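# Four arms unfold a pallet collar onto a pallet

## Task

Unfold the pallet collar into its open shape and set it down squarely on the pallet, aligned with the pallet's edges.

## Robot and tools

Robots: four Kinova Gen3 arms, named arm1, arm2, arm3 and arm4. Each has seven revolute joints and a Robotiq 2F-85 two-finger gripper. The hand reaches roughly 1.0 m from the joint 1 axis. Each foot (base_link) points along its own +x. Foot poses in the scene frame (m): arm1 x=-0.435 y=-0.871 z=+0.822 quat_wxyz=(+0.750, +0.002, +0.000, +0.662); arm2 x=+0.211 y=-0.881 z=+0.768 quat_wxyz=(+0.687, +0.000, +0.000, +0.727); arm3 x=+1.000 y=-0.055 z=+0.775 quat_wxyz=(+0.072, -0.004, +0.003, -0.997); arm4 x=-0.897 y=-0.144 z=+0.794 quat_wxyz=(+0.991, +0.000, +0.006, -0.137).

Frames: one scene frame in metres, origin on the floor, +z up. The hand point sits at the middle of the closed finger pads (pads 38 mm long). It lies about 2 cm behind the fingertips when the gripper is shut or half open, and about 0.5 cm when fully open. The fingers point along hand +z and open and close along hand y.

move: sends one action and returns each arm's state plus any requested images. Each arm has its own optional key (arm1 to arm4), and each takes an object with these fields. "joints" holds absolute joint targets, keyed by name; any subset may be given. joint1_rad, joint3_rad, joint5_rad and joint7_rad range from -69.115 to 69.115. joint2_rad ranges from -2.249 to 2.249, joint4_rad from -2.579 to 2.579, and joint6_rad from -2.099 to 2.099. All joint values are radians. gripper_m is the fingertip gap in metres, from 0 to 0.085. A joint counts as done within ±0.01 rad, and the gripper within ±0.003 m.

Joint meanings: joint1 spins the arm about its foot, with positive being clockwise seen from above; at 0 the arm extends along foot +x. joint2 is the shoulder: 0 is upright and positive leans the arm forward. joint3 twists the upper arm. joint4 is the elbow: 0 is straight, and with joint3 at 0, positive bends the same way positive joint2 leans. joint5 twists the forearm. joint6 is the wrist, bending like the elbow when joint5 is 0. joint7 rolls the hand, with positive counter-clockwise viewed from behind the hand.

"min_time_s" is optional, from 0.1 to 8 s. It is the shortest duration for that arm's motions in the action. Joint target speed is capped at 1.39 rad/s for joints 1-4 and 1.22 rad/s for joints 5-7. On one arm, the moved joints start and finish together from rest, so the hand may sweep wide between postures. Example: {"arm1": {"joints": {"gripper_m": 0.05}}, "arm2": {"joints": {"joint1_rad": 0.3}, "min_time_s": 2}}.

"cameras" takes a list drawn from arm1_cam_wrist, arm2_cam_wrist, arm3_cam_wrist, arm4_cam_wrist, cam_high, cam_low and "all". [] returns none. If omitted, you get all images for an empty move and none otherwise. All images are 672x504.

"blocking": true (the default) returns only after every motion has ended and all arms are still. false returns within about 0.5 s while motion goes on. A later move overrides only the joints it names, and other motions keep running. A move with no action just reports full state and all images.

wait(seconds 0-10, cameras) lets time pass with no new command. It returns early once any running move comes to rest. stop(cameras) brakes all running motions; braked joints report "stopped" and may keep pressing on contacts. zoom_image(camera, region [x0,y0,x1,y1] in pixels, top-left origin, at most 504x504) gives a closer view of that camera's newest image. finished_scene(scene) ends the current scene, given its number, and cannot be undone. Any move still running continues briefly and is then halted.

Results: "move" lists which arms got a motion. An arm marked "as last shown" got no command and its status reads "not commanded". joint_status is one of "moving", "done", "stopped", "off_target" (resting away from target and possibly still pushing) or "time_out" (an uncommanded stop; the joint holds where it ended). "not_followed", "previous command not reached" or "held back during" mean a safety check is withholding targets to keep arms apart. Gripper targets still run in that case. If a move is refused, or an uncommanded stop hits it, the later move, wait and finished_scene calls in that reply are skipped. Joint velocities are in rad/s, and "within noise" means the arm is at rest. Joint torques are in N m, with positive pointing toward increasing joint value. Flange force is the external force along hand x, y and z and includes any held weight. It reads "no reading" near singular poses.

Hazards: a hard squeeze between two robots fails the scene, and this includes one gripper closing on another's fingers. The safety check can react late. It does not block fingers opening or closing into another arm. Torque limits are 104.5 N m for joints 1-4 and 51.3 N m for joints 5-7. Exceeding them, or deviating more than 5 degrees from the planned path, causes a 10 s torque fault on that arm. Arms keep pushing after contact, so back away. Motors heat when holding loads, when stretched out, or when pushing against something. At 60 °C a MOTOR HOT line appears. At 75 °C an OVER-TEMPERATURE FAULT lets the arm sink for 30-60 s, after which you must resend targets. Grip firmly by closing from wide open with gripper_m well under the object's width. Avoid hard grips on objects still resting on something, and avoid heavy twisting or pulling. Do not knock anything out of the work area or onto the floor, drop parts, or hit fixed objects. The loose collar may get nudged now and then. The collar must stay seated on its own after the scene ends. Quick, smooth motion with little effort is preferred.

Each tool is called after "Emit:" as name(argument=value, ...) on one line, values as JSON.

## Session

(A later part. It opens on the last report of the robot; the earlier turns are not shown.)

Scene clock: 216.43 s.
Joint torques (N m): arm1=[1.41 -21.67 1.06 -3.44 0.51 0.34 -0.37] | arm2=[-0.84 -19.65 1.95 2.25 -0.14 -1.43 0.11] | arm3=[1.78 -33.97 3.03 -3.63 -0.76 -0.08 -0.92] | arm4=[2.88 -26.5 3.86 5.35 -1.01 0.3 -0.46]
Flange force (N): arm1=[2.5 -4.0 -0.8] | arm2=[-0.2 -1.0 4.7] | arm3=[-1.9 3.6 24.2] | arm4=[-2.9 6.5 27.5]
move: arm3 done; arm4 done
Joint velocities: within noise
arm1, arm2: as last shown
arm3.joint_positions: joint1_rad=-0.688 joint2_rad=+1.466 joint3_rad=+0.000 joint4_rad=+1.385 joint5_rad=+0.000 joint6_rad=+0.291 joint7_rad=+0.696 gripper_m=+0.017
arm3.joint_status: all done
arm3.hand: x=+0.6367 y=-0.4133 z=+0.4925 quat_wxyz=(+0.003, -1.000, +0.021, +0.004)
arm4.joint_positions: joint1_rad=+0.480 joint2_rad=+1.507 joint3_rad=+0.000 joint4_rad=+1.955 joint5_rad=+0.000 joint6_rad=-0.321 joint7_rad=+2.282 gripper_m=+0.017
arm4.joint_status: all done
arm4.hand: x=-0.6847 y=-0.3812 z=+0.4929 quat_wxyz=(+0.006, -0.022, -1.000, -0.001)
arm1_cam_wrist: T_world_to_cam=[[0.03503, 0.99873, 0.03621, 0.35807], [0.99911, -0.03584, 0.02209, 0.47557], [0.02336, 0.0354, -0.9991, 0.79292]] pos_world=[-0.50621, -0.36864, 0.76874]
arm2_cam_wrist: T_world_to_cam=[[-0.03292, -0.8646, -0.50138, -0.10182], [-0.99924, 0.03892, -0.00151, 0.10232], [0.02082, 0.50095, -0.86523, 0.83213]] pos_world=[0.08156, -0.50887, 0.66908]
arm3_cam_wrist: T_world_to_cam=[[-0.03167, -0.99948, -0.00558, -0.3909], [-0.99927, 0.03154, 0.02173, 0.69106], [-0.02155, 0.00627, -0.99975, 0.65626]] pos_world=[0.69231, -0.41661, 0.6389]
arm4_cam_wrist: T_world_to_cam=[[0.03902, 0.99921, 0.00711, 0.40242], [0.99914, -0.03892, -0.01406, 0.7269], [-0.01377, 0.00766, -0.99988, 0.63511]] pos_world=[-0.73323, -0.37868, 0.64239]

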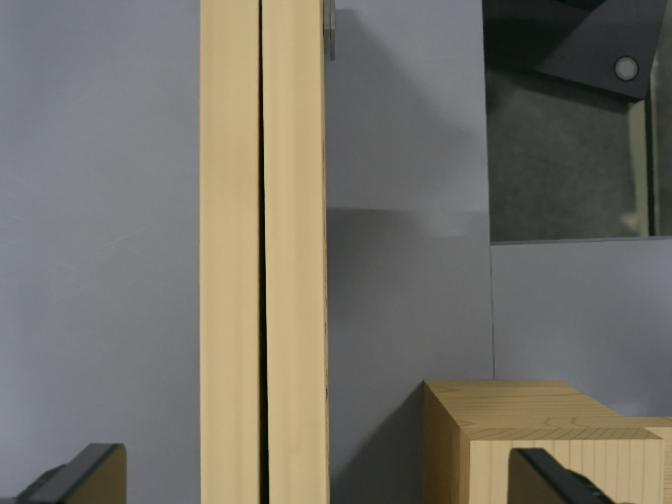

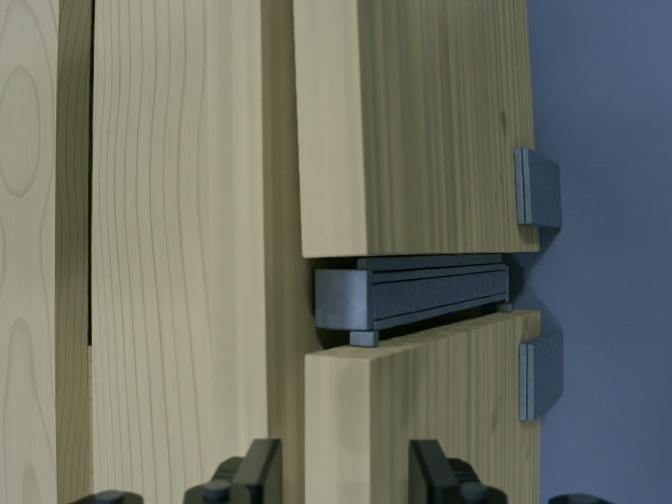

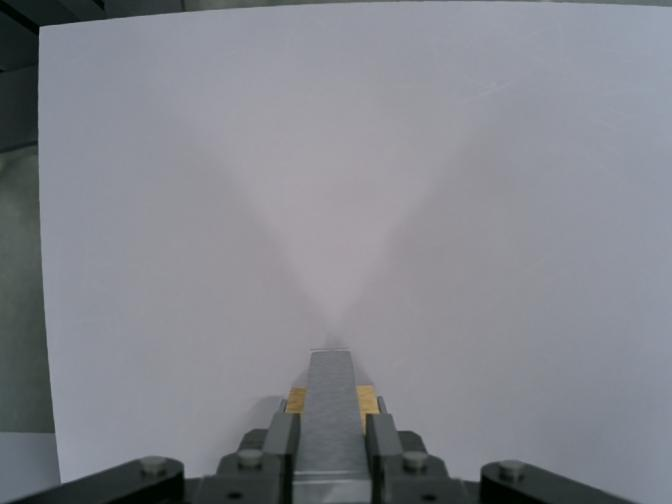

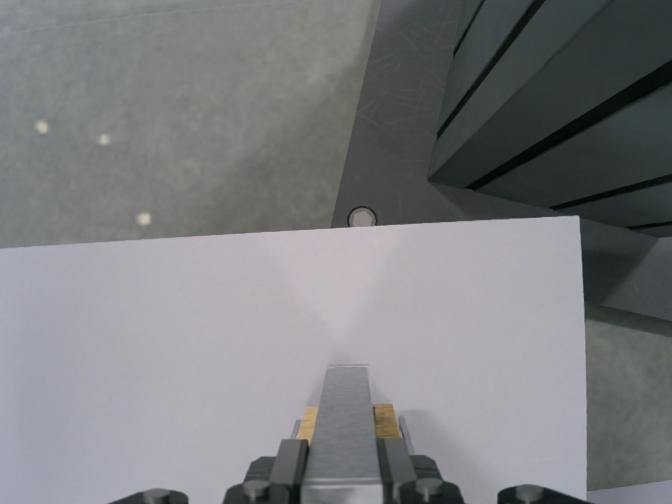

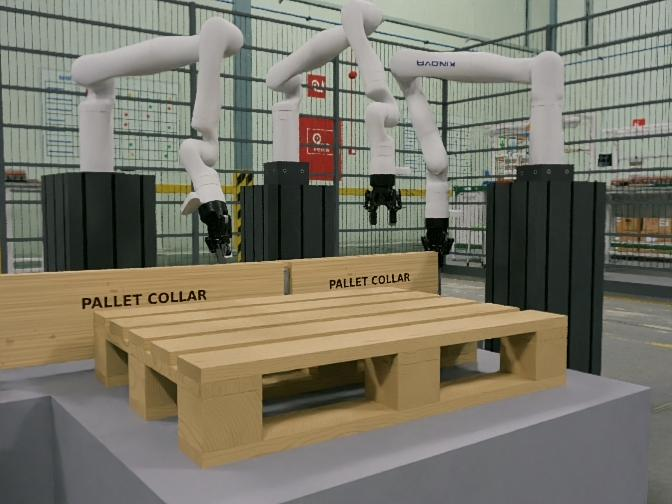

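Emit:
zoom_image(camera="arm2_cam_wrist", region=[230, 330, 470, 504])

Scaled by 2.100.

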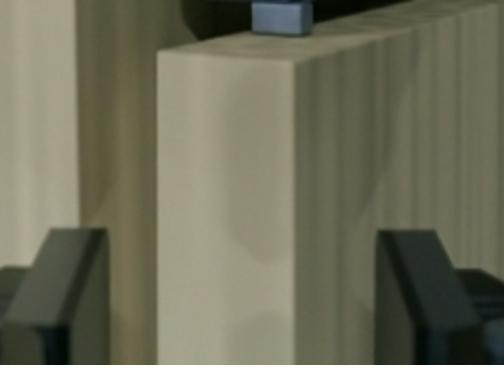

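Emit:
move(arm2={"joints":{"joint1_rad":-0.5807,"joint2_rad":1.4487,"joint4_rad":1.9053,"joint5_rad":-0.5113,"joint6_rad":-0.7002,"joint7_rad":2.9337},"min_time_s":3}, cameras=["arm2_cam_wrist"])

Emit:
zoom_image(camera="arm2_cam_wrist", region=[230, 330, 470, 504])

Scene clock: 230.67 s.
Joint torques (N m): arm1=[1.4 -21.65 0.99 -3.4 0.51 0.35 -0.34] | arm2=[-0.93 -19.93 2.04 2.18 -0.08 -1.45 0.1] | arm3=[1.78 -33.93 3.03 -3.61 -0.75 -0.07 -0.92] | arm4=[2.86 -26.53 3.88 5.34 -1.01 0.34 -0.48]
Flange force (N): arm1=[2.5 -3.9 -0.8] | arm2=[-0.1 -0.9 5.0] | arm3=[-1.9 3.6 24.2] | arm4=[-2.7 6.6 27.6]
move: arm2 done
Joint velocities: within noise
arm1, arm3, arm4: as last shown
arm2.joint_positions: joint1_rad=-0.581 joint2_rad=+1.449 joint3_rad=+0.000 joint4_rad=+1.905 joint5_rad=-0.511 joint6_rad=-0.700 joint7_rad=+2.934 gripper_m=+0.032
arm2.joint_status: all done
arm2.hand: x=+0.0297 y=-0.4279 z=+0.5274 quat_wxyz=(-0.259, +0.966, -0.022, +0.006)
arm2_cam_wrist: T_world_to_cam=[[-0.0332, -0.86456, -0.50143, -0.10581], [-0.99925, 0.03871, -0.00059, 0.10136], [0.01992, 0.50104, -0.8652, 0.81424]] pos_world=[0.08156, -0.50336, 0.65148]

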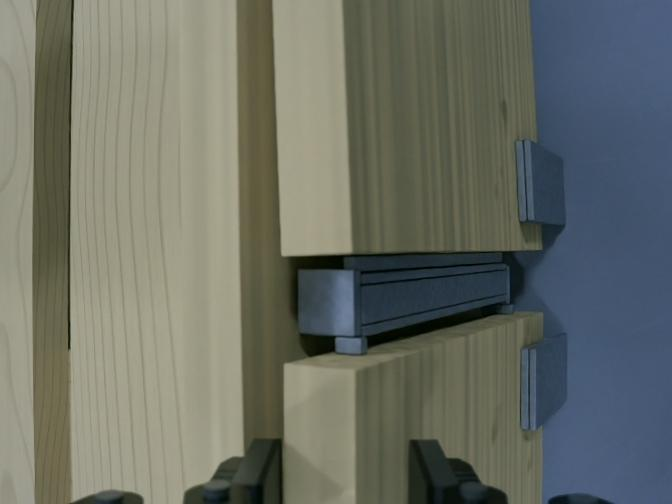

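Scaled by 2.100.

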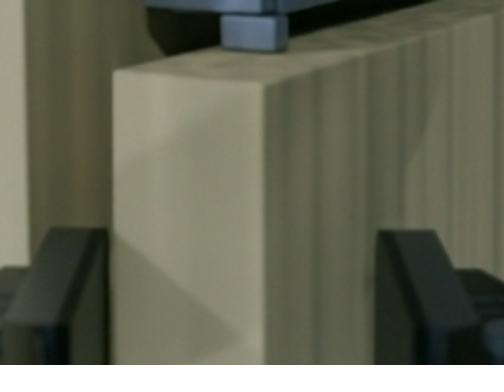

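Emit:
move(arm2={"joints":{"joint1_rad":-0.6025,"joint2_rad":1.4583,"joint4_rad":1.9320,"joint5_rad":-0.5071,"joint6_rad":-0.7295,"joint7_rad":2.9001},"min_time_s":4}, arm4={"joints":{"joint1_rad":0.4973,"joint2_rad":1.5023,"joint4_rad":1.9395,"joint6_rad":-0.3002,"joint7_rad":2.2996},"min_time_s":4}, cameras=["arm2_cam_wrist","arm1_cam_wrist","arm4_cam_wrist"])

Emit:
zoom_image(camera="arm2_cam_wrist", region=[230, 330, 470, 504])

Scene clock: 242.80 s.
Joint torques (N m): arm1=[1.38 -21.68 1 -3.52 0.51 0.37 -0.35] | arm2=[-1.04 -18.78 1.65 3.05 -0.07 -1.02 0.05] | arm3=[2.8 -34.5 3.83 -3.96 -0.95 -0.27 -1.2] | arm4=[2.53 -27.16 3.45 4.81 -0.94 0.29 -0.45]
Flange force (N): arm1=[2.4 -4.4 -0.9] | arm2=[-0.4 -2.0 4.8] | arm3=[-0.6 4.3 24.8] | arm4=[-1.7 6.1 27.9]
move: arm2 done; arm4 done
Joint velocities: within noise
arm1, arm3: as last shown
arm2.joint_positions: joint1_rad=-0.602 joint2_rad=+1.458 joint3_rad=+0.000 joint4_rad=+1.932 joint5_rad=-0.507 joint6_rad=-0.730 joint7_rad=+2.900 gripper_m=+0.032
arm2.joint_status: all done
arm2.hand: x=+0.0298 y=-0.4404 z=+0.5260 quat_wxyz=(-0.259, +0.966, -0.022, +0.006)
arm4.joint_positions: joint1_rad=+0.497 joint2_rad=+1.502 joint3_rad=+0.000 joint4_rad=+1.940 joint5_rad=+0.000 joint6_rad=-0.300 joint7_rad=+2.300 gripper_m=+0.017
arm4.joint_status: all done
arm4.hand: x=-0.6846 y=-0.3892 z=+0.4929 quat_wxyz=(+0.006, -0.022, -1.000, -0.001)
pictures: arm1_cam_wrist, arm2_cam_wrist, arm4_cam_wrist
arm1_cam_wrist: T_world_to_cam=[[0.03503, 0.99873, 0.03621, 0.35807], [0.99911, -0.03584, 0.02209, 0.47557], [0.02336, 0.0354, -0.9991, 0.79292]] pos_world=[-0.50621, -0.36864, 0.76874]
arm2_cam_wrist: T_world_to_cam=[[-0.03311, -0.86457, -0.50143, -0.11732], [-0.99925, 0.03863, -0.00063, 0.10194], [0.01992, 0.50103, -0.8652, 0.81929]] pos_world=[0.08166, -0.51586, 0.65008]
arm4_cam_wrist: T_world_to_cam=[[0.03892, 0.99922, 0.00712, 0.41034], [0.99915, -0.03882, -0.01406, 0.72653], [-0.01377, 0.00766, -0.99988, 0.63518]] pos_world=[-0.73313, -0.38668, 0.64239]

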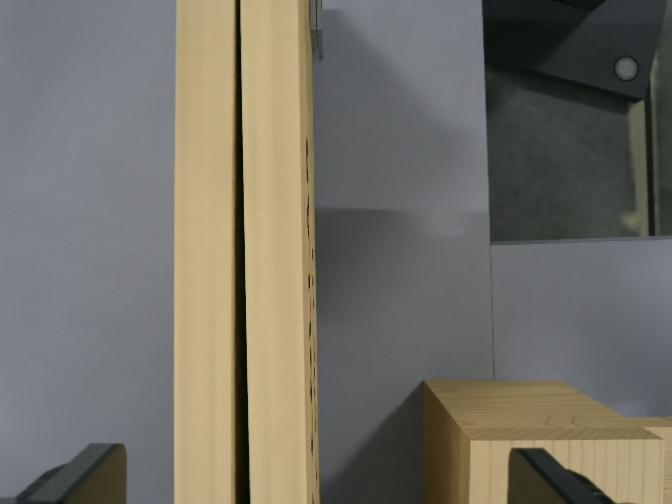

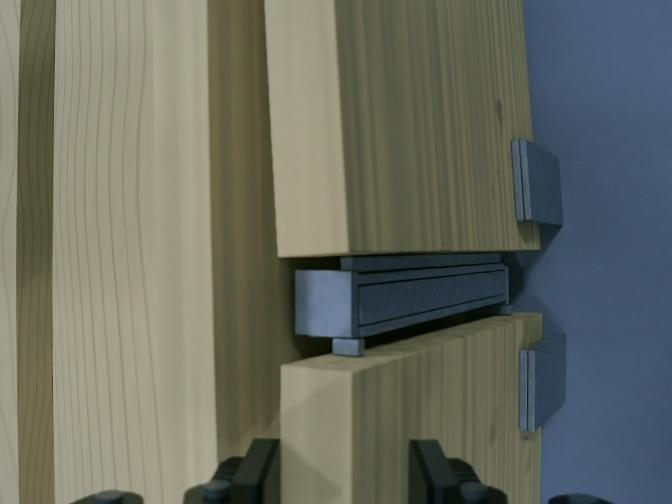

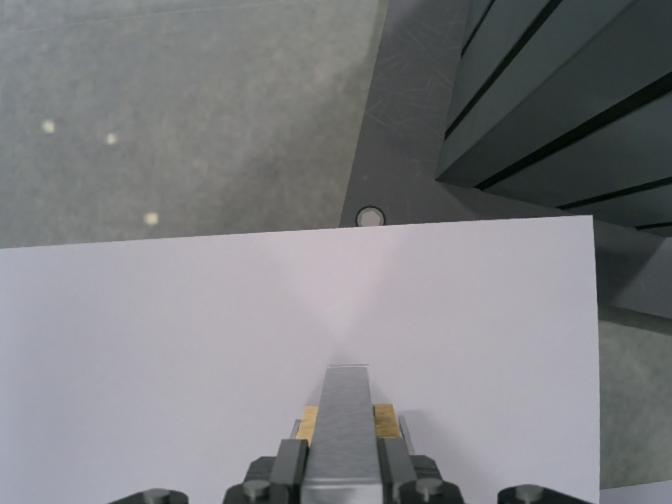

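Scaled by 2.100.

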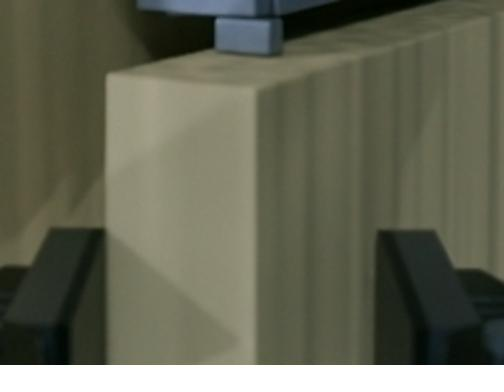

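Emit:
move(arm2={"joints":{"joint1_rad":-0.6310,"joint2_rad":1.4719,"joint4_rad":1.9623,"joint5_rad":-0.5044,"joint6_rad":-0.7641,"joint7_rad":2.8590},"min_time_s":4}, arm4={"joints":{"joint1_rad":0.5124,"joint2_rad":1.4977,"joint4_rad":1.9228,"joint6_rad":-0.2789,"joint7_rad":2.3147},"min_time_s":4}, cameras=["arm2_cam_wrist","arm1_cam_wrist","cam_high"])

Emit:
zoom_image(camera="cam_high", region=[220, 100, 420, 300])

Scene clock: 248.40 s.
Joint torques (N m): arm1=[1.46 -21.64 1.02 -3.49 0.5 0.35 -0.35] | arm2=[-2.2 -14.65 -0.87 4.58 0.48 0.78 0.12] | arm3=[4.12 -35.76 4.74 -3.82 -1.21 -0.05 -1.51] | arm4=[1.45 -28.58 2.63 4.42 -0.64 0.12 -0.13]
Flange force (N): arm1=[2.6 -4.3 -0.9] | arm2=[0.8 -7.9 0.8] | arm3=[0.4 6.1 28.0] | arm4=[0.0 4.4 30.4]
move: arm2 done; arm4 done
Joint velocities: within noise
arm1, arm3: as last shown
arm2.joint_positions: joint1_rad=-0.631 joint2_rad=+1.472 joint3_rad=+0.000 joint4_rad=+1.962 joint5_rad=-0.504 joint6_rad=-0.764 joint7_rad=+2.859 gripper_m=+0.032
arm2.joint_status: all done
arm2.hand: x=+0.0298 y=-0.4558 z=+0.5239 quat_wxyz=(-0.259, +0.966, -0.022, +0.006)
arm4.joint_positions: joint1_rad=+0.512 joint2_rad=+1.498 joint3_rad=+0.000 joint4_rad=+1.923 joint5_rad=+0.000 joint6_rad=-0.279 joint7_rad=+2.315 gripper_m=+0.017
arm4.joint_status: all done
arm4.hand: x=-0.6839 y=-0.3969 z=+0.4929 quat_wxyz=(+0.006, -0.022, -1.000, -0.001)
pictures: arm1_cam_wrist, arm2_cam_wrist, cam_high
arm1_cam_wrist: T_world_to_cam=[[0.03503, 0.99873, 0.03621, 0.35807], [0.99911, -0.03584, 0.02209, 0.47557], [0.02336, 0.0354, -0.9991, 0.79292]] pos_world=[-0.50621, -0.36864, 0.76874]
arm2_cam_wrist: T_world_to_cam=[[-0.03306, -0.86468, -0.50124, -0.13183], [-0.99926, 0.0386, -0.00066, 0.10253], [0.01992, 0.50084, -0.86531, 0.82525]] pos_world=[0.08166, -0.53126, 0.64808]

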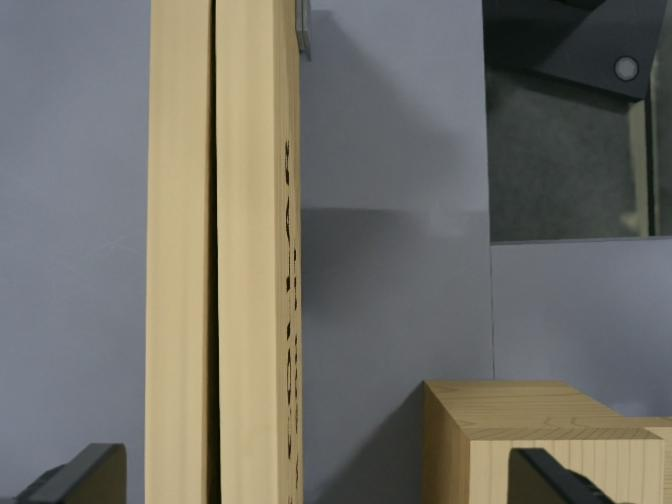

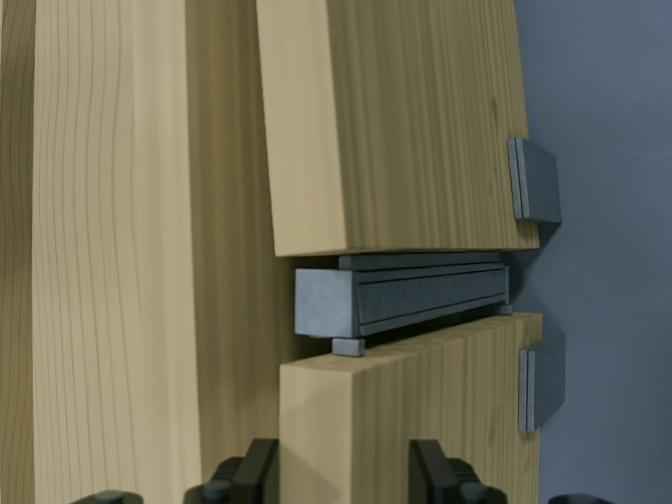

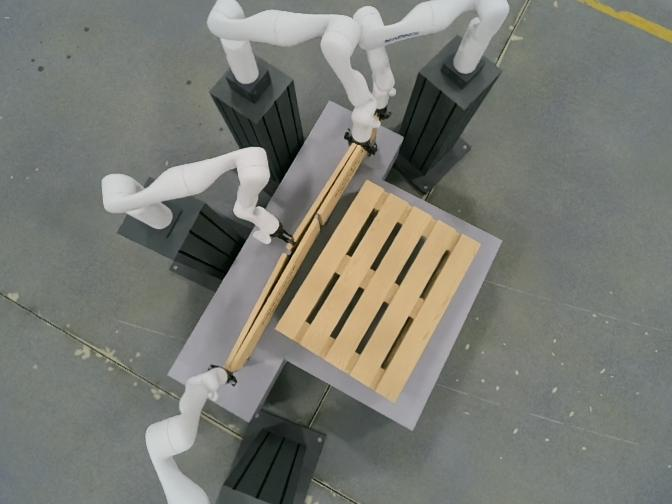

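Scaled by 2.520 from the camera's image (finer frame: 960x720).

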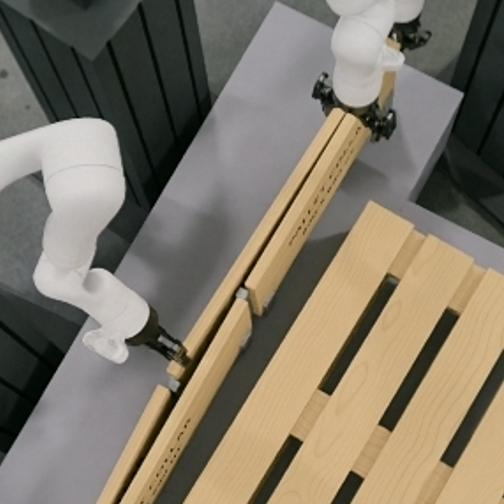

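Emit:
zoom_image(camera="cam_high", region=[280, 190, 350, 270])

Emit:
zoom_image(camera="cam_high", region=[220, 120, 400, 390])

Scaled by 6.300 from the camera's image (finer frame: 960x720).

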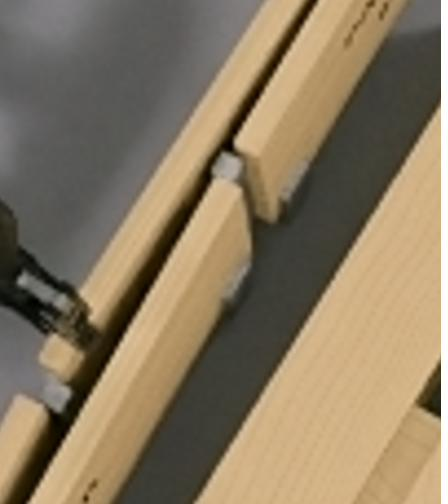

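Scaled by 1.867 from the camera's image (finer frame: 960x720).

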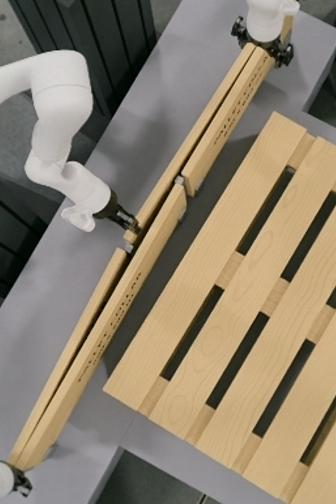

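Emit:
move(arm2={"joints":{"joint2_rad":1.4915,"joint4_rad":1.9463,"joint5_rad":-0.5022,"joint6_rad":-0.7671,"joint7_rad":2.8561},"min_time_s":4}, arm3={"joints":{"joint2_rad":1.4842,"joint4_rad":1.3690,"joint6_rad":0.2884},"min_time_s":4}, arm4={"joints":{"joint2_rad":1.5171,"joint4_rad":1.9051,"joint6_rad":-0.2806},"min_time_s":4}, cameras=["arm1_cam_wrist","arm2_cam_wrist","arm3_cam_wrist","arm4_cam_wrist","cam_low"])

Scene clock: 273.40 s.
Joint torques (N m): arm1=[1.44 -21.68 1.03 -3.5 0.51 0.35 -0.36] | arm2=[-3.16 -3.59 -5.37 9.11 1.11 5.55 0.09] | arm3=[6.86 -18.73 7.15 -5.68 -0.85 -2.99 -1.55] | arm4=[-2.26 -15.23 -3.41 -11.11 0.32 -4.92 0.2]
Flange force (N): arm1=[2.5 -4.3 -0.9] | arm2=[-0.8 -23.1 -9.1] | arm3=[11.1 2.4 -16.3] | arm4=[17.4 8.0 -37.6]
move: arm2 done; arm3 done; arm4 done
Joint velocities: within noise
arm1: as last shown
arm2.joint_positions: joint1_rad=-0.631 joint2_rad=+1.492 joint3_rad=+0.000 joint4_rad=+1.946 joint5_rad=-0.502 joint6_rad=-0.767 joint7_rad=+2.856 gripper_m=+0.032
arm2.joint_status: all done
arm2.hand: x=+0.0299 y=-0.4561 z=+0.5160 quat_wxyz=(-0.259, +0.966, -0.022, +0.006)
arm3.joint_positions: joint1_rad=-0.688 joint2_rad=+1.484 joint3_rad=+0.000 joint4_rad=+1.369 joint5_rad=+0.000 joint6_rad=+0.288 joint7_rad=+0.696 gripper_m=+0.017
arm3.joint_status: all done
arm3.hand: x=+0.6366 y=-0.4133 z=+0.4845 quat_wxyz=(+0.003, -1.000, +0.021, +0.004)
arm4.joint_positions: joint1_rad=+0.512 joint2_rad=+1.517 joint3_rad=+0.000 joint4_rad=+1.905 joint5_rad=+0.000 joint6_rad=-0.281 joint7_rad=+2.315 gripper_m=+0.017
arm4.joint_status: all done
arm4.hand: x=-0.6840 y=-0.3969 z=+0.4849 quat_wxyz=(+0.006, -0.022, -1.000, -0.001)
arm1_cam_wrist: T_world_to_cam=[[0.03503, 0.99873, 0.03621, 0.35807], [0.99911, -0.03584, 0.02209, 0.47557], [0.02336, 0.0354, -0.9991, 0.79292]] pos_world=[-0.50621, -0.36864, 0.76874]
arm2_cam_wrist: T_world_to_cam=[[-0.03322, -0.86472, -0.50116, -0.1361], [-0.99925, 0.03863, -0.00042, 0.1026], [0.01972, 0.50077, -0.86536, 0.81856]] pos_world=[0.08186, -0.53156, 0.64018]
arm3_cam_wrist: T_world_to_cam=[[-0.03167, -0.99948, -0.00558, -0.39094], [-0.99927, 0.03154, 0.02173, 0.69124], [-0.02155, 0.00627, -0.99975, 0.64817]] pos_world=[0.69231, -0.41661, 0.6308]
arm4_cam_wrist: T_world_to_cam=[[0.03902, 0.99921, 0.00711, 0.41814], [0.99914, -0.03892, -0.01416, 0.72554], [-0.01387, 0.00766, -0.99987, 0.62717]] pos_world=[-0.73253, -0.39438, 0.63439]

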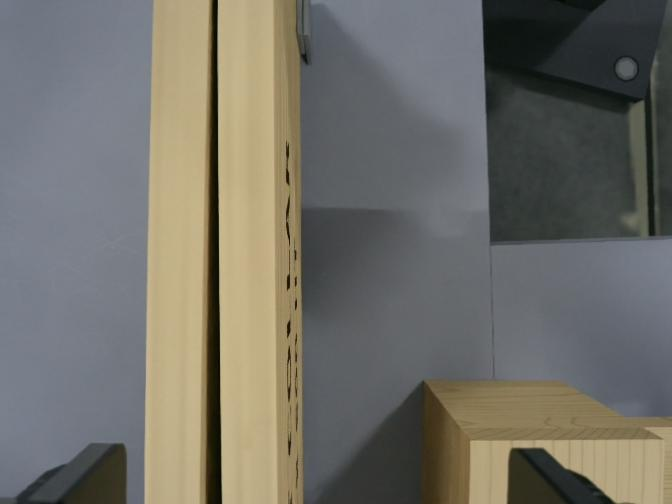

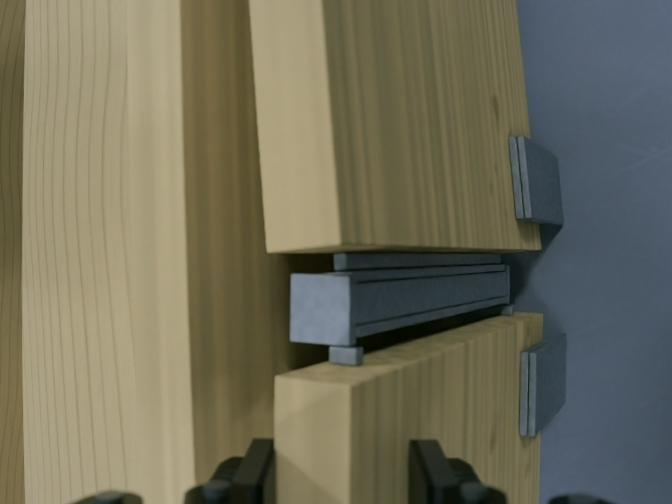

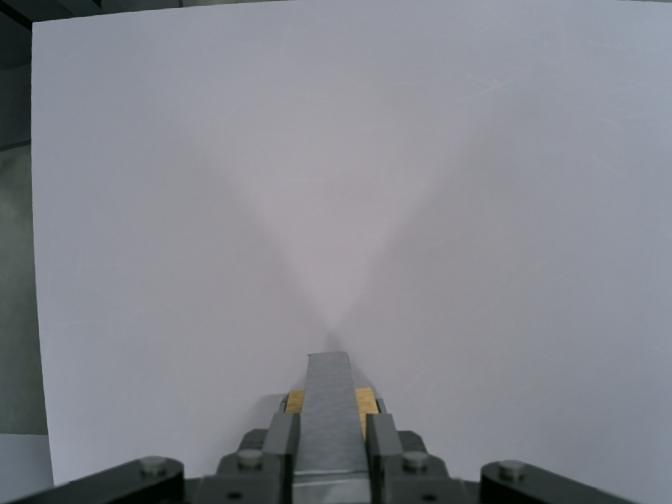

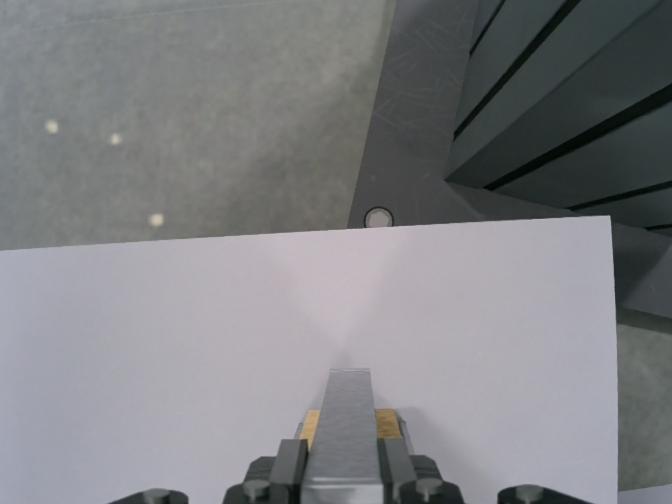

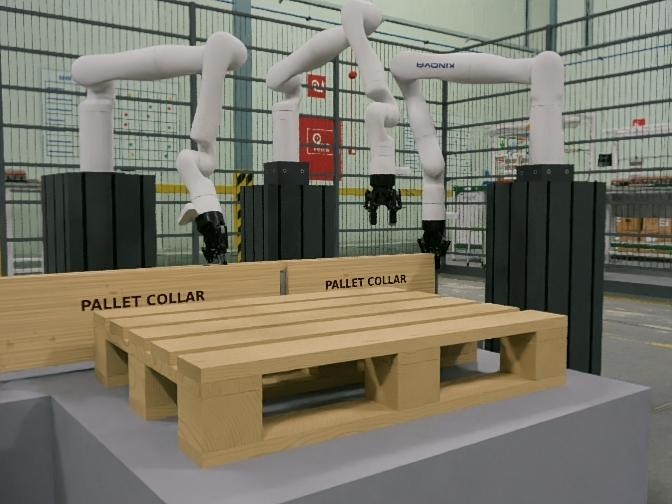

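Emit:
move(arm2={"joints":{"joint1_rad":-0.6595,"joint2_rad":1.5013,"joint4_rad":1.9757,"joint5_rad":-0.5028,"joint6_rad":-0.7970,"joint7_rad":2.8185},"min_time_s":4}, arm3={"joints":{"joint2_rad":1.4807,"joint4_rad":1.3720,"joint6_rad":0.2889},"min_time_s":4}, arm4={"joints":{"joint1_rad":0.5414,"joint2_rad":1.5076,"joint4_rad":1.8747,"joint6_rad":-0.2407,"joint7_rad":2.3437},"min_time_s":4}, cameras=["arm1_cam_wrist","arm2_cam_wrist","cam_high"])

Emit:
zoom_image(camera="cam_high", region=[220, 120, 400, 390])

Scene clock: 282.93 s.
Joint torques (N m): arm1=[1.45 -21.69 1.01 -3.45 0.53 0.37 -0.36] | arm2=[-4.7 1.21 -9.11 12.31 1.91 8.11 0.1] | arm3=[3.07 -21.97 1.01 -0.65 -1.97 -0.48 -1.49] | arm4=[1.67 -23.06 6.11 -24.17 -1.15 -12.12 0.07]
Flange force (N): arm1=[2.6 -4.1 -0.7] | arm2=[-1.1 -32.0 -8.7] | arm3=[-4.0 7.8 2.2] | arm4=[20.2 29.2 -48.9]
move: arm2 done; arm3 done; arm4 done
Joint velocities: within noise
arm1: as last shown
arm2.joint_positions: joint1_rad=-0.660 joint2_rad=+1.501 joint3_rad=+0.000 joint4_rad=+1.976 joint5_rad=-0.503 joint6_rad=-0.797 joint7_rad=+2.818 gripper_m=+0.032
arm2.joint_status: all done
arm2.hand: x=+0.0299 y=-0.4702 z=+0.5157 quat_wxyz=(-0.259, +0.966, -0.022, +0.006)
arm3.joint_positions: joint1_rad=-0.688 joint2_rad=+1.481 joint3_rad=+0.000 joint4_rad=+1.372 joint5_rad=+0.000 joint6_rad=+0.289 joint7_rad=+0.696 gripper_m=+0.017
arm3.joint_status: all done
arm3.hand: x=+0.6366 y=-0.4133 z=+0.4860 quat_wxyz=(+0.003, -1.000, +0.021, +0.004)
arm4.joint_positions: joint1_rad=+0.541 joint2_rad=+1.508 joint3_rad=+0.000 joint4_rad=+1.875 joint5_rad=+0.000 joint6_rad=-0.241 joint7_rad=+2.344 gripper_m=+0.017
arm4.joint_status: all done
arm4.hand: x=-0.6833 y=-0.4117 z=+0.4856 quat_wxyz=(+0.006, -0.022, -1.000, -0.001)
arm1_cam_wrist: T_world_to_cam=[[0.03503, 0.99873, 0.03621, 0.35807], [0.99911, -0.03584, 0.02209, 0.47557], [0.02336, 0.0354, -0.9991, 0.79292]] pos_world=[-0.50621, -0.36864, 0.76874]
arm2_cam_wrist: T_world_to_cam=[[-0.03321, -0.86478, -0.50104, -0.14856], [-0.99925, 0.03872, -0.0006, 0.10321], [0.01992, 0.50065, -0.86542, 0.82533]] pos_world=[0.08176, -0.54567, 0.63988]

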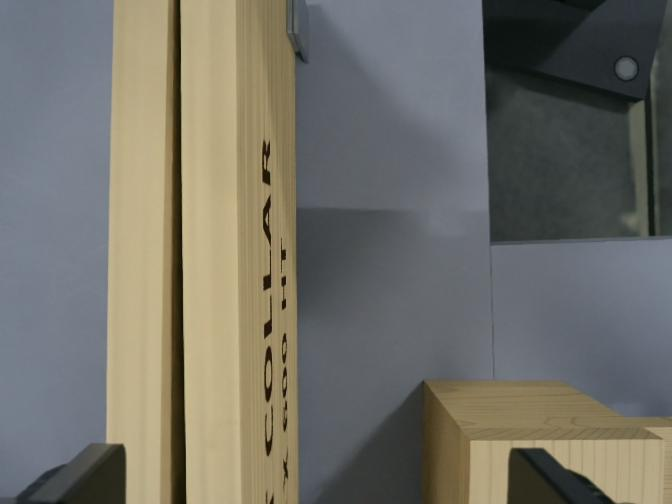

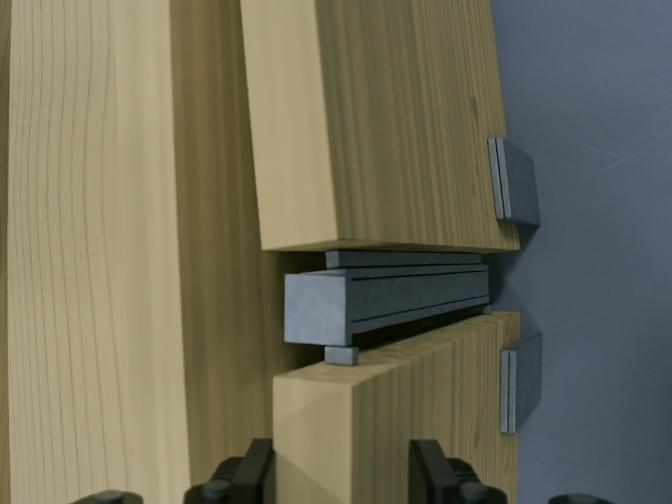

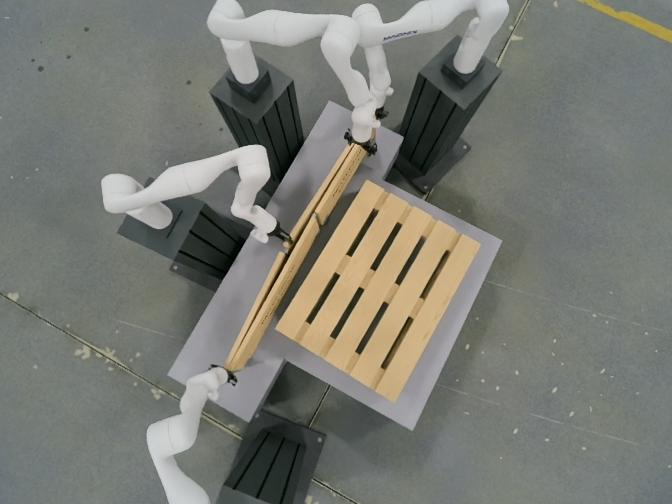

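Scaled by 1.867 from the camera's image (finer frame: 960x720).

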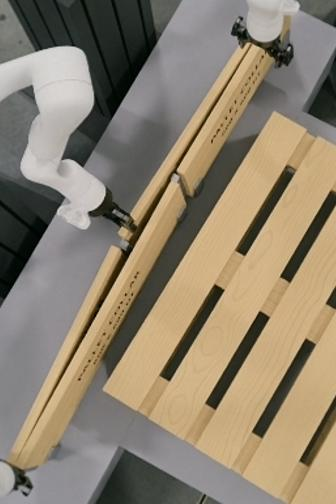

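Emit:
move(arm2={"joints":{"joint2_rad":1.4817,"joint4_rad":1.9917,"joint5_rad":-0.5050,"joint6_rad":-0.7940,"joint7_rad":2.8214},"min_time_s":4}, arm3={"joints":{"joint2_rad":1.4621,"joint4_rad":1.3881,"joint6_rad":0.2914},"min_time_s":4}, arm4={"joints":{"joint2_rad":1.4882,"joint4_rad":1.8924,"joint6_rad":-0.2390},"min_time_s":4}, cameras=[])

Emit:
move(arm4={"joints":{"joint7_rad":2.3857},"min_time_s":2}, cameras=["arm1_cam_wrist","arm2_cam_wrist","arm4_cam_wrist"])

Scene clock: 303.33 s.
Joint torques (N m): arm1=[1.38 -21.65 1.02 -3.49 0.52 0.35 -0.34] | arm2=[-2.21 -17.55 -0.03 4.61 0.29 -0.42 0.11] | arm3=[3.66 -33.54 4.28 -3.1 -1.19 0.09 -1.47] | arm4=[1.68 -28.25 2.52 3.56 -0.65 0.06 -0.18]
Flange force (N): arm1=[2.4 -4.3 -0.9] | arm2=[0.6 -4.4 6.9] | arm3=[-0.8 6.2 24.4] | arm4=[-0.6 4.3 27.6]
move: arm2 done; arm3 done; arm4 done
Joint velocities: within noise
arm1.joint_positions: joint1_rad=-0.204 joint2_rad=+1.276 joint3_rad=+0.000 joint4_rad=+1.554 joint5_rad=+0.000 joint6_rad=+0.312 joint7_rad=-0.127 gripper_m=+0.085
arm1.joint_status: not commanded
arm1.hand: x=-0.4501 y=-0.3706 z=+0.6206 quat_wxyz=(+0.001, -0.024, -1.000, -0.002)
arm2.joint_positions: joint1_rad=-0.659 joint2_rad=+1.482 joint3_rad=+0.000 joint4_rad=+1.992 joint5_rad=-0.505 joint6_rad=-0.794 joint7_rad=+2.821 gripper_m=+0.032
arm2.joint_status: all done
arm2.hand: x=+0.0297 y=-0.4699 z=+0.5236 quat_wxyz=(-0.259, +0.966, -0.022, +0.006)
arm3.joint_positions: joint1_rad=-0.688 joint2_rad=+1.462 joint3_rad=+0.000 joint4_rad=+1.388 joint5_rad=+0.000 joint6_rad=+0.291 joint7_rad=+0.696 gripper_m=+0.017
arm3.joint_status: all done
arm3.hand: x=+0.6367 y=-0.4133 z=+0.4940 quat_wxyz=(+0.003, -1.000, +0.021, +0.004)
arm4.joint_positions: joint1_rad=+0.541 joint2_rad=+1.488 joint3_rad=+0.000 joint4_rad=+1.892 joint5_rad=+0.000 joint6_rad=-0.239 joint7_rad=+2.344 gripper_m=+0.017
arm4.joint_status: all done
arm4.hand: x=-0.6832 y=-0.4117 z=+0.4936 quat_wxyz=(+0.006, -0.022, -1.000, -0.001)

Scene clock: 305.63 s.
Joint torques (N m): arm1=[1.4 -21.65 0.98 -3.49 0.53 0.34 -0.33] | arm2=[-2.77 -16.55 -1.02 5.8 0.33 0.21 0.17] | arm3=[3.72 -33.52 4.47 -2.95 -1.16 0.31 -1.46] | arm4=[-0.68 -26.97 1.99 4.76 0.97 0.78 1.56]
Flange force (N): arm1=[2.5 -4.2 -0.9] | arm2=[0.8 -6.9 8.6] | arm3=[-0.6 6.2 24.7] | arm4=[-0.5 1.7 27.3]
move: arm4 done
Joint velocities: within noise
arm1, arm2, arm3: as last shown
arm2.hand: x=+0.0297 y=-0.4698 z=+0.5236 quat_wxyz=(-0.259, +0.966, -0.022, +0.006)
arm4.joint_positions: joint1_rad=+0.541 joint2_rad=+1.488 joint3_rad=+0.000 joint4_rad=+1.892 joint5_rad=+0.000 joint6_rad=-0.239 joint7_rad=+2.386 gripper_m=+0.017
arm4.joint_status: all done
arm4.hand: x=-0.6832 y=-0.4117 z=+0.4936 quat_wxyz=(+0.006, -0.001, -1.000, -0.001)
arm1_cam_wrist: T_world_to_cam=[[0.03503, 0.99873, 0.03621, 0.35807], [0.99911, -0.03584, 0.02209, 0.47557], [0.02336, 0.0354, -0.9991, 0.79292]] pos_world=[-0.50621, -0.36864, 0.76874]
arm2_cam_wrist: T_world_to_cam=[[-0.03313, -0.8646, -0.50136, -0.14396], [-0.99925, 0.03881, -0.00088, 0.10323], [0.02022, 0.50096, -0.86524, 0.83199]] pos_world=[0.08156, -0.54526, 0.64778]
arm4_cam_wrist: T_world_to_cam=[[-0.003, 0.99997, 0.0076, 0.40421], [0.9999, 0.0031, -0.01396, 0.74203], [-0.01399, 0.00756, -0.99987, 0.63589]] pos_world=[-0.73185, -0.4113, 0.64309]

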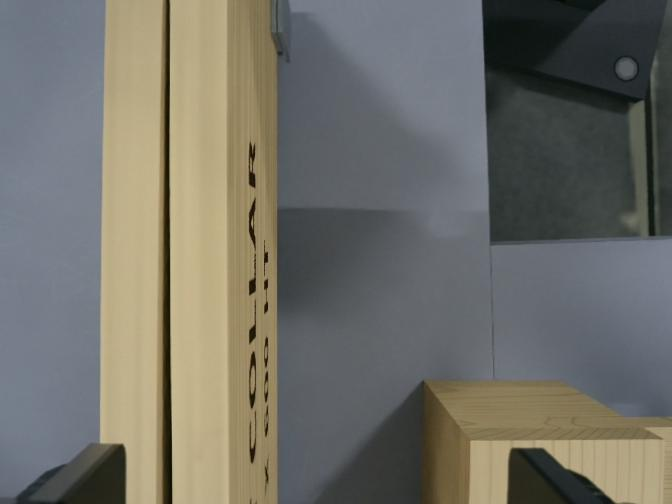

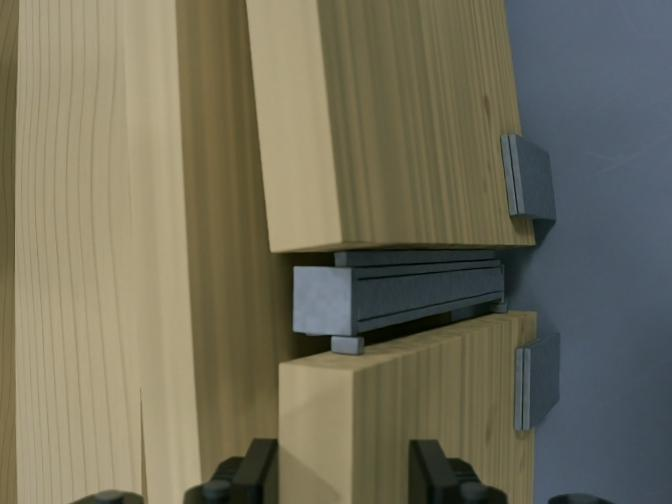

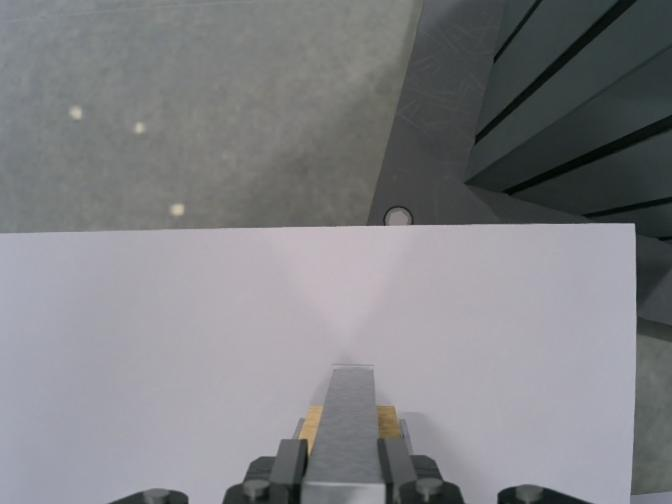

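Emit:
move(arm4={"joints":{"joint7_rad":2.4277},"min_time_s":2}, cameras=["arm1_cam_wrist","arm2_cam_wrist","arm4_cam_wrist"])

Scene clock: 309.47 s.
Joint torques (N m): arm1=[1.43 -21.59 1.06 -3.49 0.54 0.34 -0.36] | arm2=[-3.13 -16.6 -1.51 5.8 0.57 0.36 0.12] | arm3=[4.27 -33.83 5.31 -3.36 -0.96 0.18 -1.44] | arm4=[-2.21 -27.63 0.71 3.96 1.75 0.25 2.24]
Flange force (N): arm1=[2.5 -4.3 -1.0] | arm2=[1.3 -7.2 8.9] | arm3=[0.9 6.2 24.5] | arm4=[1.8 0.7 27.0]
move: arm4 done
Joint velocities: within noise
arm1, arm2, arm3: as last shown
arm2.hand: x=+0.0297 y=-0.4699 z=+0.5236 quat_wxyz=(-0.259, +0.966, -0.022, +0.006)
arm4.joint_positions: joint1_rad=+0.541 joint2_rad=+1.488 joint3_rad=+0.000 joint4_rad=+1.892 joint5_rad=+0.000 joint6_rad=-0.239 joint7_rad=+2.428 gripper_m=+0.017
arm4.joint_status: all done
arm4.hand: x=-0.6832 y=-0.4117 z=+0.4936 quat_wxyz=(+0.006, +0.020, -1.000, -0.001)
arm1_cam_wrist: T_world_to_cam=[[0.03503, 0.99873, 0.03621, 0.35807], [0.99911, -0.03584, 0.02209, 0.47557], [0.02336, 0.0354, -0.9991, 0.79292]] pos_world=[-0.50621, -0.36864, 0.76874]
arm2_cam_wrist: T_world_to_cam=[[-0.03314, -0.86464, -0.50129, -0.14403], [-0.99924, 0.03886, -0.00097, 0.10332], [0.02032, 0.50088, -0.86528, 0.83197]] pos_world=[0.08156, -0.54526, 0.64778]
arm4_cam_wrist: T_world_to_cam=[[-0.04498, 0.99896, 0.00818, 0.37481], [0.99889, 0.04509, -0.01395, 0.75868], [-0.0143, 0.00754, -0.99987, 0.63566]] pos_world=[-0.73188, -0.41342, 0.64309]

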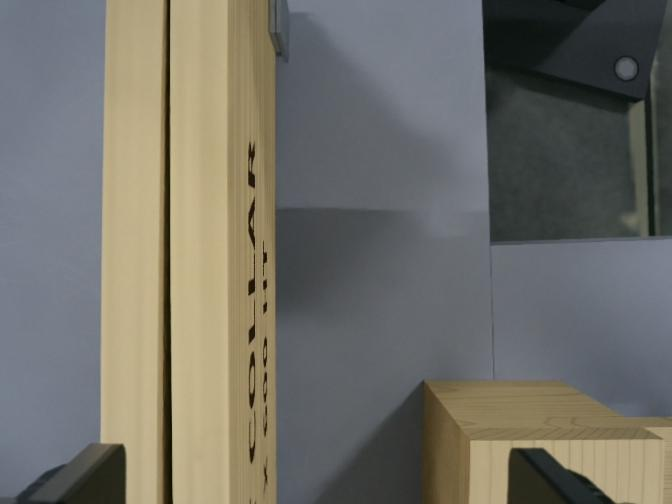

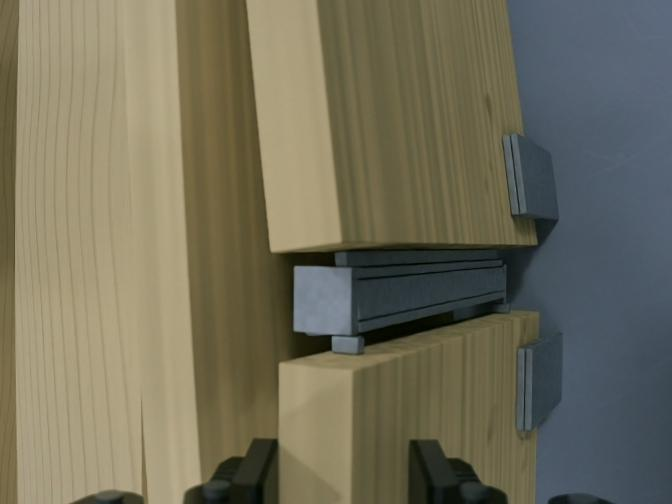

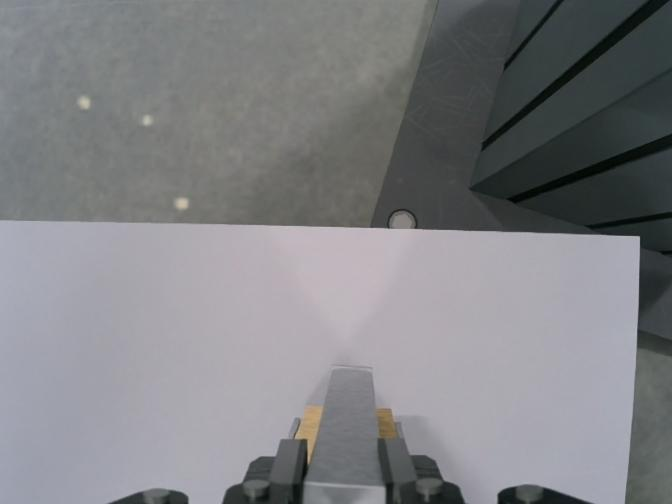

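Emit:
move(arm2={"joints":{"joint2_rad":1.4207,"joint4_rad":2.0417,"joint5_rad":-0.5120,"joint6_rad":-0.7845,"joint7_rad":2.8304},"min_time_s":2}, cameras=[])

Emit:
move(arm2={"joints":{"joint1_rad":-0.4167,"joint2_rad":1.1637,"joint4_rad":1.7827,"joint5_rad":0,"joint6_rad":0.1952,"joint7_rad":2.6193,"gripper_m":0.05},"min_time_s":4}, cameras=["arm1_cam_wrist","arm2_cam_wrist"])

Scene clock: 317.33 s.
Joint torques (N m): arm1=[1.41 -21.65 1 -3.49 0.51 0.35 -0.33] | arm2=[-0.86 -18.75 2.11 3.27 -0.23 -1.37 0.09] | arm3=[4.13 -36.79 5.85 -6.98 -0.24 -1.69 -0.8] | arm4=[-0.53 -30.32 0.06 1.42 0.45 -0.95 0.64]
Flange force (N): arm1=[2.5 -4.3 -0.9] | arm2=[-0.5 -0.7 4.8] | arm3=[5.8 2.4 23.6] | arm4=[4.3 4.6 27.8]
move: arm2 done
Joint velocities: within noise
arm1, arm3, arm4: as last shown
arm2.joint_positions: joint1_rad=-0.659 joint2_rad=+1.421 joint3_rad=+0.000 joint4_rad=+2.042 joint5_rad=-0.512 joint6_rad=-0.785 joint7_rad=+2.830 gripper_m=+0.032
arm2.joint_status: all done
arm2.hand: x=+0.0300 y=-0.4696 z=+0.5480 quat_wxyz=(-0.259, +0.966, -0.022, +0.007)

Scene clock: 321.67 s.
Joint torques (N m): arm1=[1.41 -21.68 1.02 -3.48 0.49 0.32 -0.34] | arm2=[-0.91 -20.88 1.04 -0.31 0.1 0 0.07] | arm3=[4 -36.82 5.69 -6.96 -0.23 -1.67 -0.77] | arm4=[-0.47 -30.29 0.15 1.45 0.45 -0.95 0.62]
Flange force (N): arm1=[2.5 -4.1 -0.8] | arm2=[-0.5 -5.7 2.3] | arm3=[5.7 2.2 23.7] | arm4=[4.1 4.7 27.8]
move: arm2 done
Joint velocities: within noise
arm1, arm3, arm4: as last shown
arm2.joint_positions: joint1_rad=-0.417 joint2_rad=+1.164 joint3_rad=+0.000 joint4_rad=+1.783 joint5_rad=+0.000 joint6_rad=+0.195 joint7_rad=+2.619 gripper_m=+0.050
arm2.joint_status: all done
arm2.hand: x=+0.0299 y=-0.4710 z=+0.5998 quat_wxyz=(+0.000, +1.000, -0.025, +0.000)
arm1_cam_wrist: T_world_to_cam=[[0.03503, 0.99873, 0.03621, 0.35807], [0.99911, -0.03584, 0.02209, 0.47557], [0.02336, 0.0354, -0.9991, 0.79292]] pos_world=[-0.50621, -0.36864, 0.76874]
arm2_cam_wrist: T_world_to_cam=[[-0.04323, -0.99906, -0.00149, -0.46958], [-0.99906, 0.04323, 0.00289, 0.10336], [-0.00283, 0.00161, -0.99999, 0.74488]] pos_world=[0.08507, -0.47481, 0.74388]

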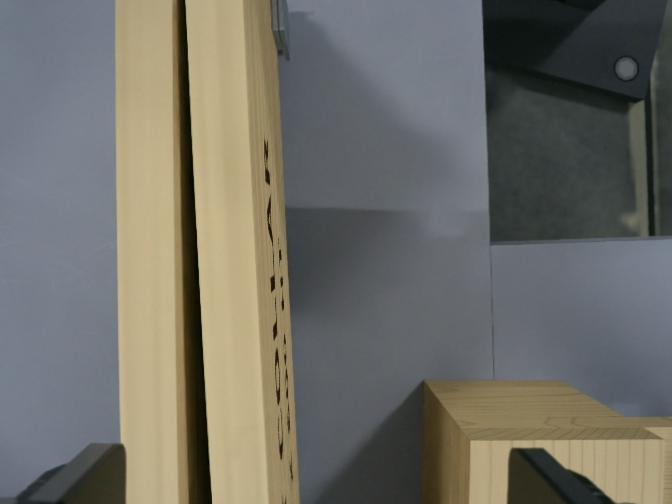

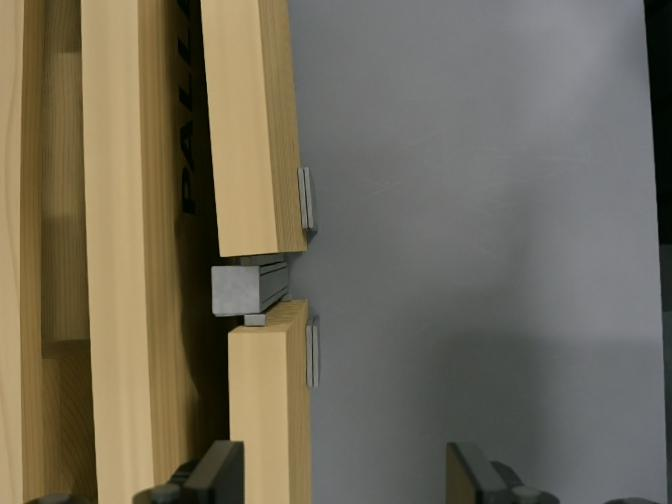

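Emit:
move(arm4={"joints":{"joint1_rad":0.5392,"joint2_rad":1.4878,"joint4_rad":1.8907,"joint6_rad":-0.2369,"joint7_rad":2.4255},"min_time_s":2}, cameras=["arm1_cam_wrist","arm2_cam_wrist"])

Scene clock: 332.40 s.
Joint torques (N m): arm1=[1.46 -21.68 0.98 -3.4 0.51 0.36 -0.35] | arm2=[-0.96 -20.92 0.98 -0.3 0.11 0.04 0.08] | arm3=[6 -38.81 8.14 -9.2 0.14 -2.79 -0.76] | arm4=[-1.96 -32.4 -2.32 -0.76 0.67 -2 0.62]
Flange force (N): arm1=[2.6 -3.9 -0.7] | arm2=[-0.4 -5.7 2.5] | arm3=[11.3 2.0 23.6] | arm4=[9.7 4.7 27.8]
move: arm4 done
Joint velocities: within noise
arm1, arm2, arm3: as last shown
arm2.hand: x=+0.0299 y=-0.4709 z=+0.5998 quat_wxyz=(+0.000, +1.000, -0.025, +0.000)
arm4.joint_positions: joint1_rad=+0.539 joint2_rad=+1.488 joint3_rad=+0.000 joint4_rad=+1.891 joint5_rad=+0.000 joint6_rad=-0.237 joint7_rad=+2.425 gripper_m=+0.017
arm4.joint_status: all done
arm4.hand: x=-0.6822 y=-0.4117 z=+0.4936 quat_wxyz=(+0.006, +0.020, -1.000, -0.001)
arm1_cam_wrist: T_world_to_cam=[[0.03503, 0.99873, 0.03621, 0.35807], [0.99911, -0.03584, 0.02209, 0.47557], [0.02336, 0.0354, -0.9991, 0.79292]] pos_world=[-0.50621, -0.36864, 0.76874]
arm2_cam_wrist: T_world_to_cam=[[-0.04323, -0.99906, -0.00159, -0.46951], [-0.99906, 0.04322, 0.0029, 0.10326], [-0.00283, 0.00171, -0.99999, 0.74493]] pos_world=[0.08497, -0.47481, 0.74388]

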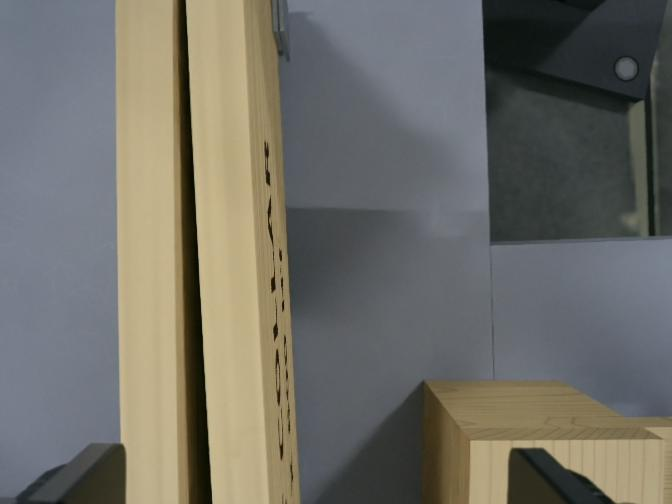

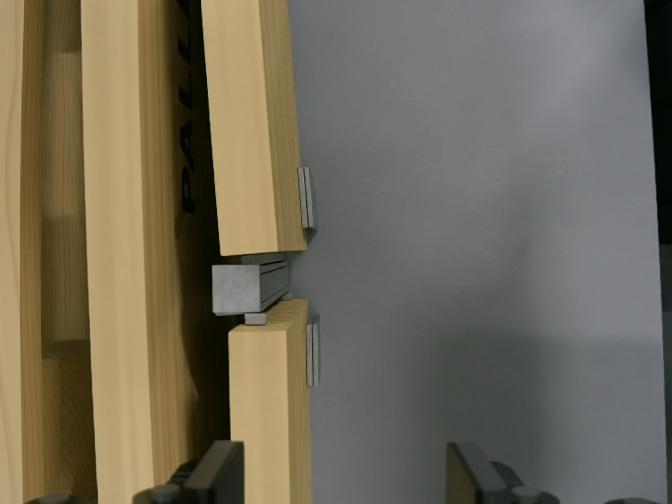

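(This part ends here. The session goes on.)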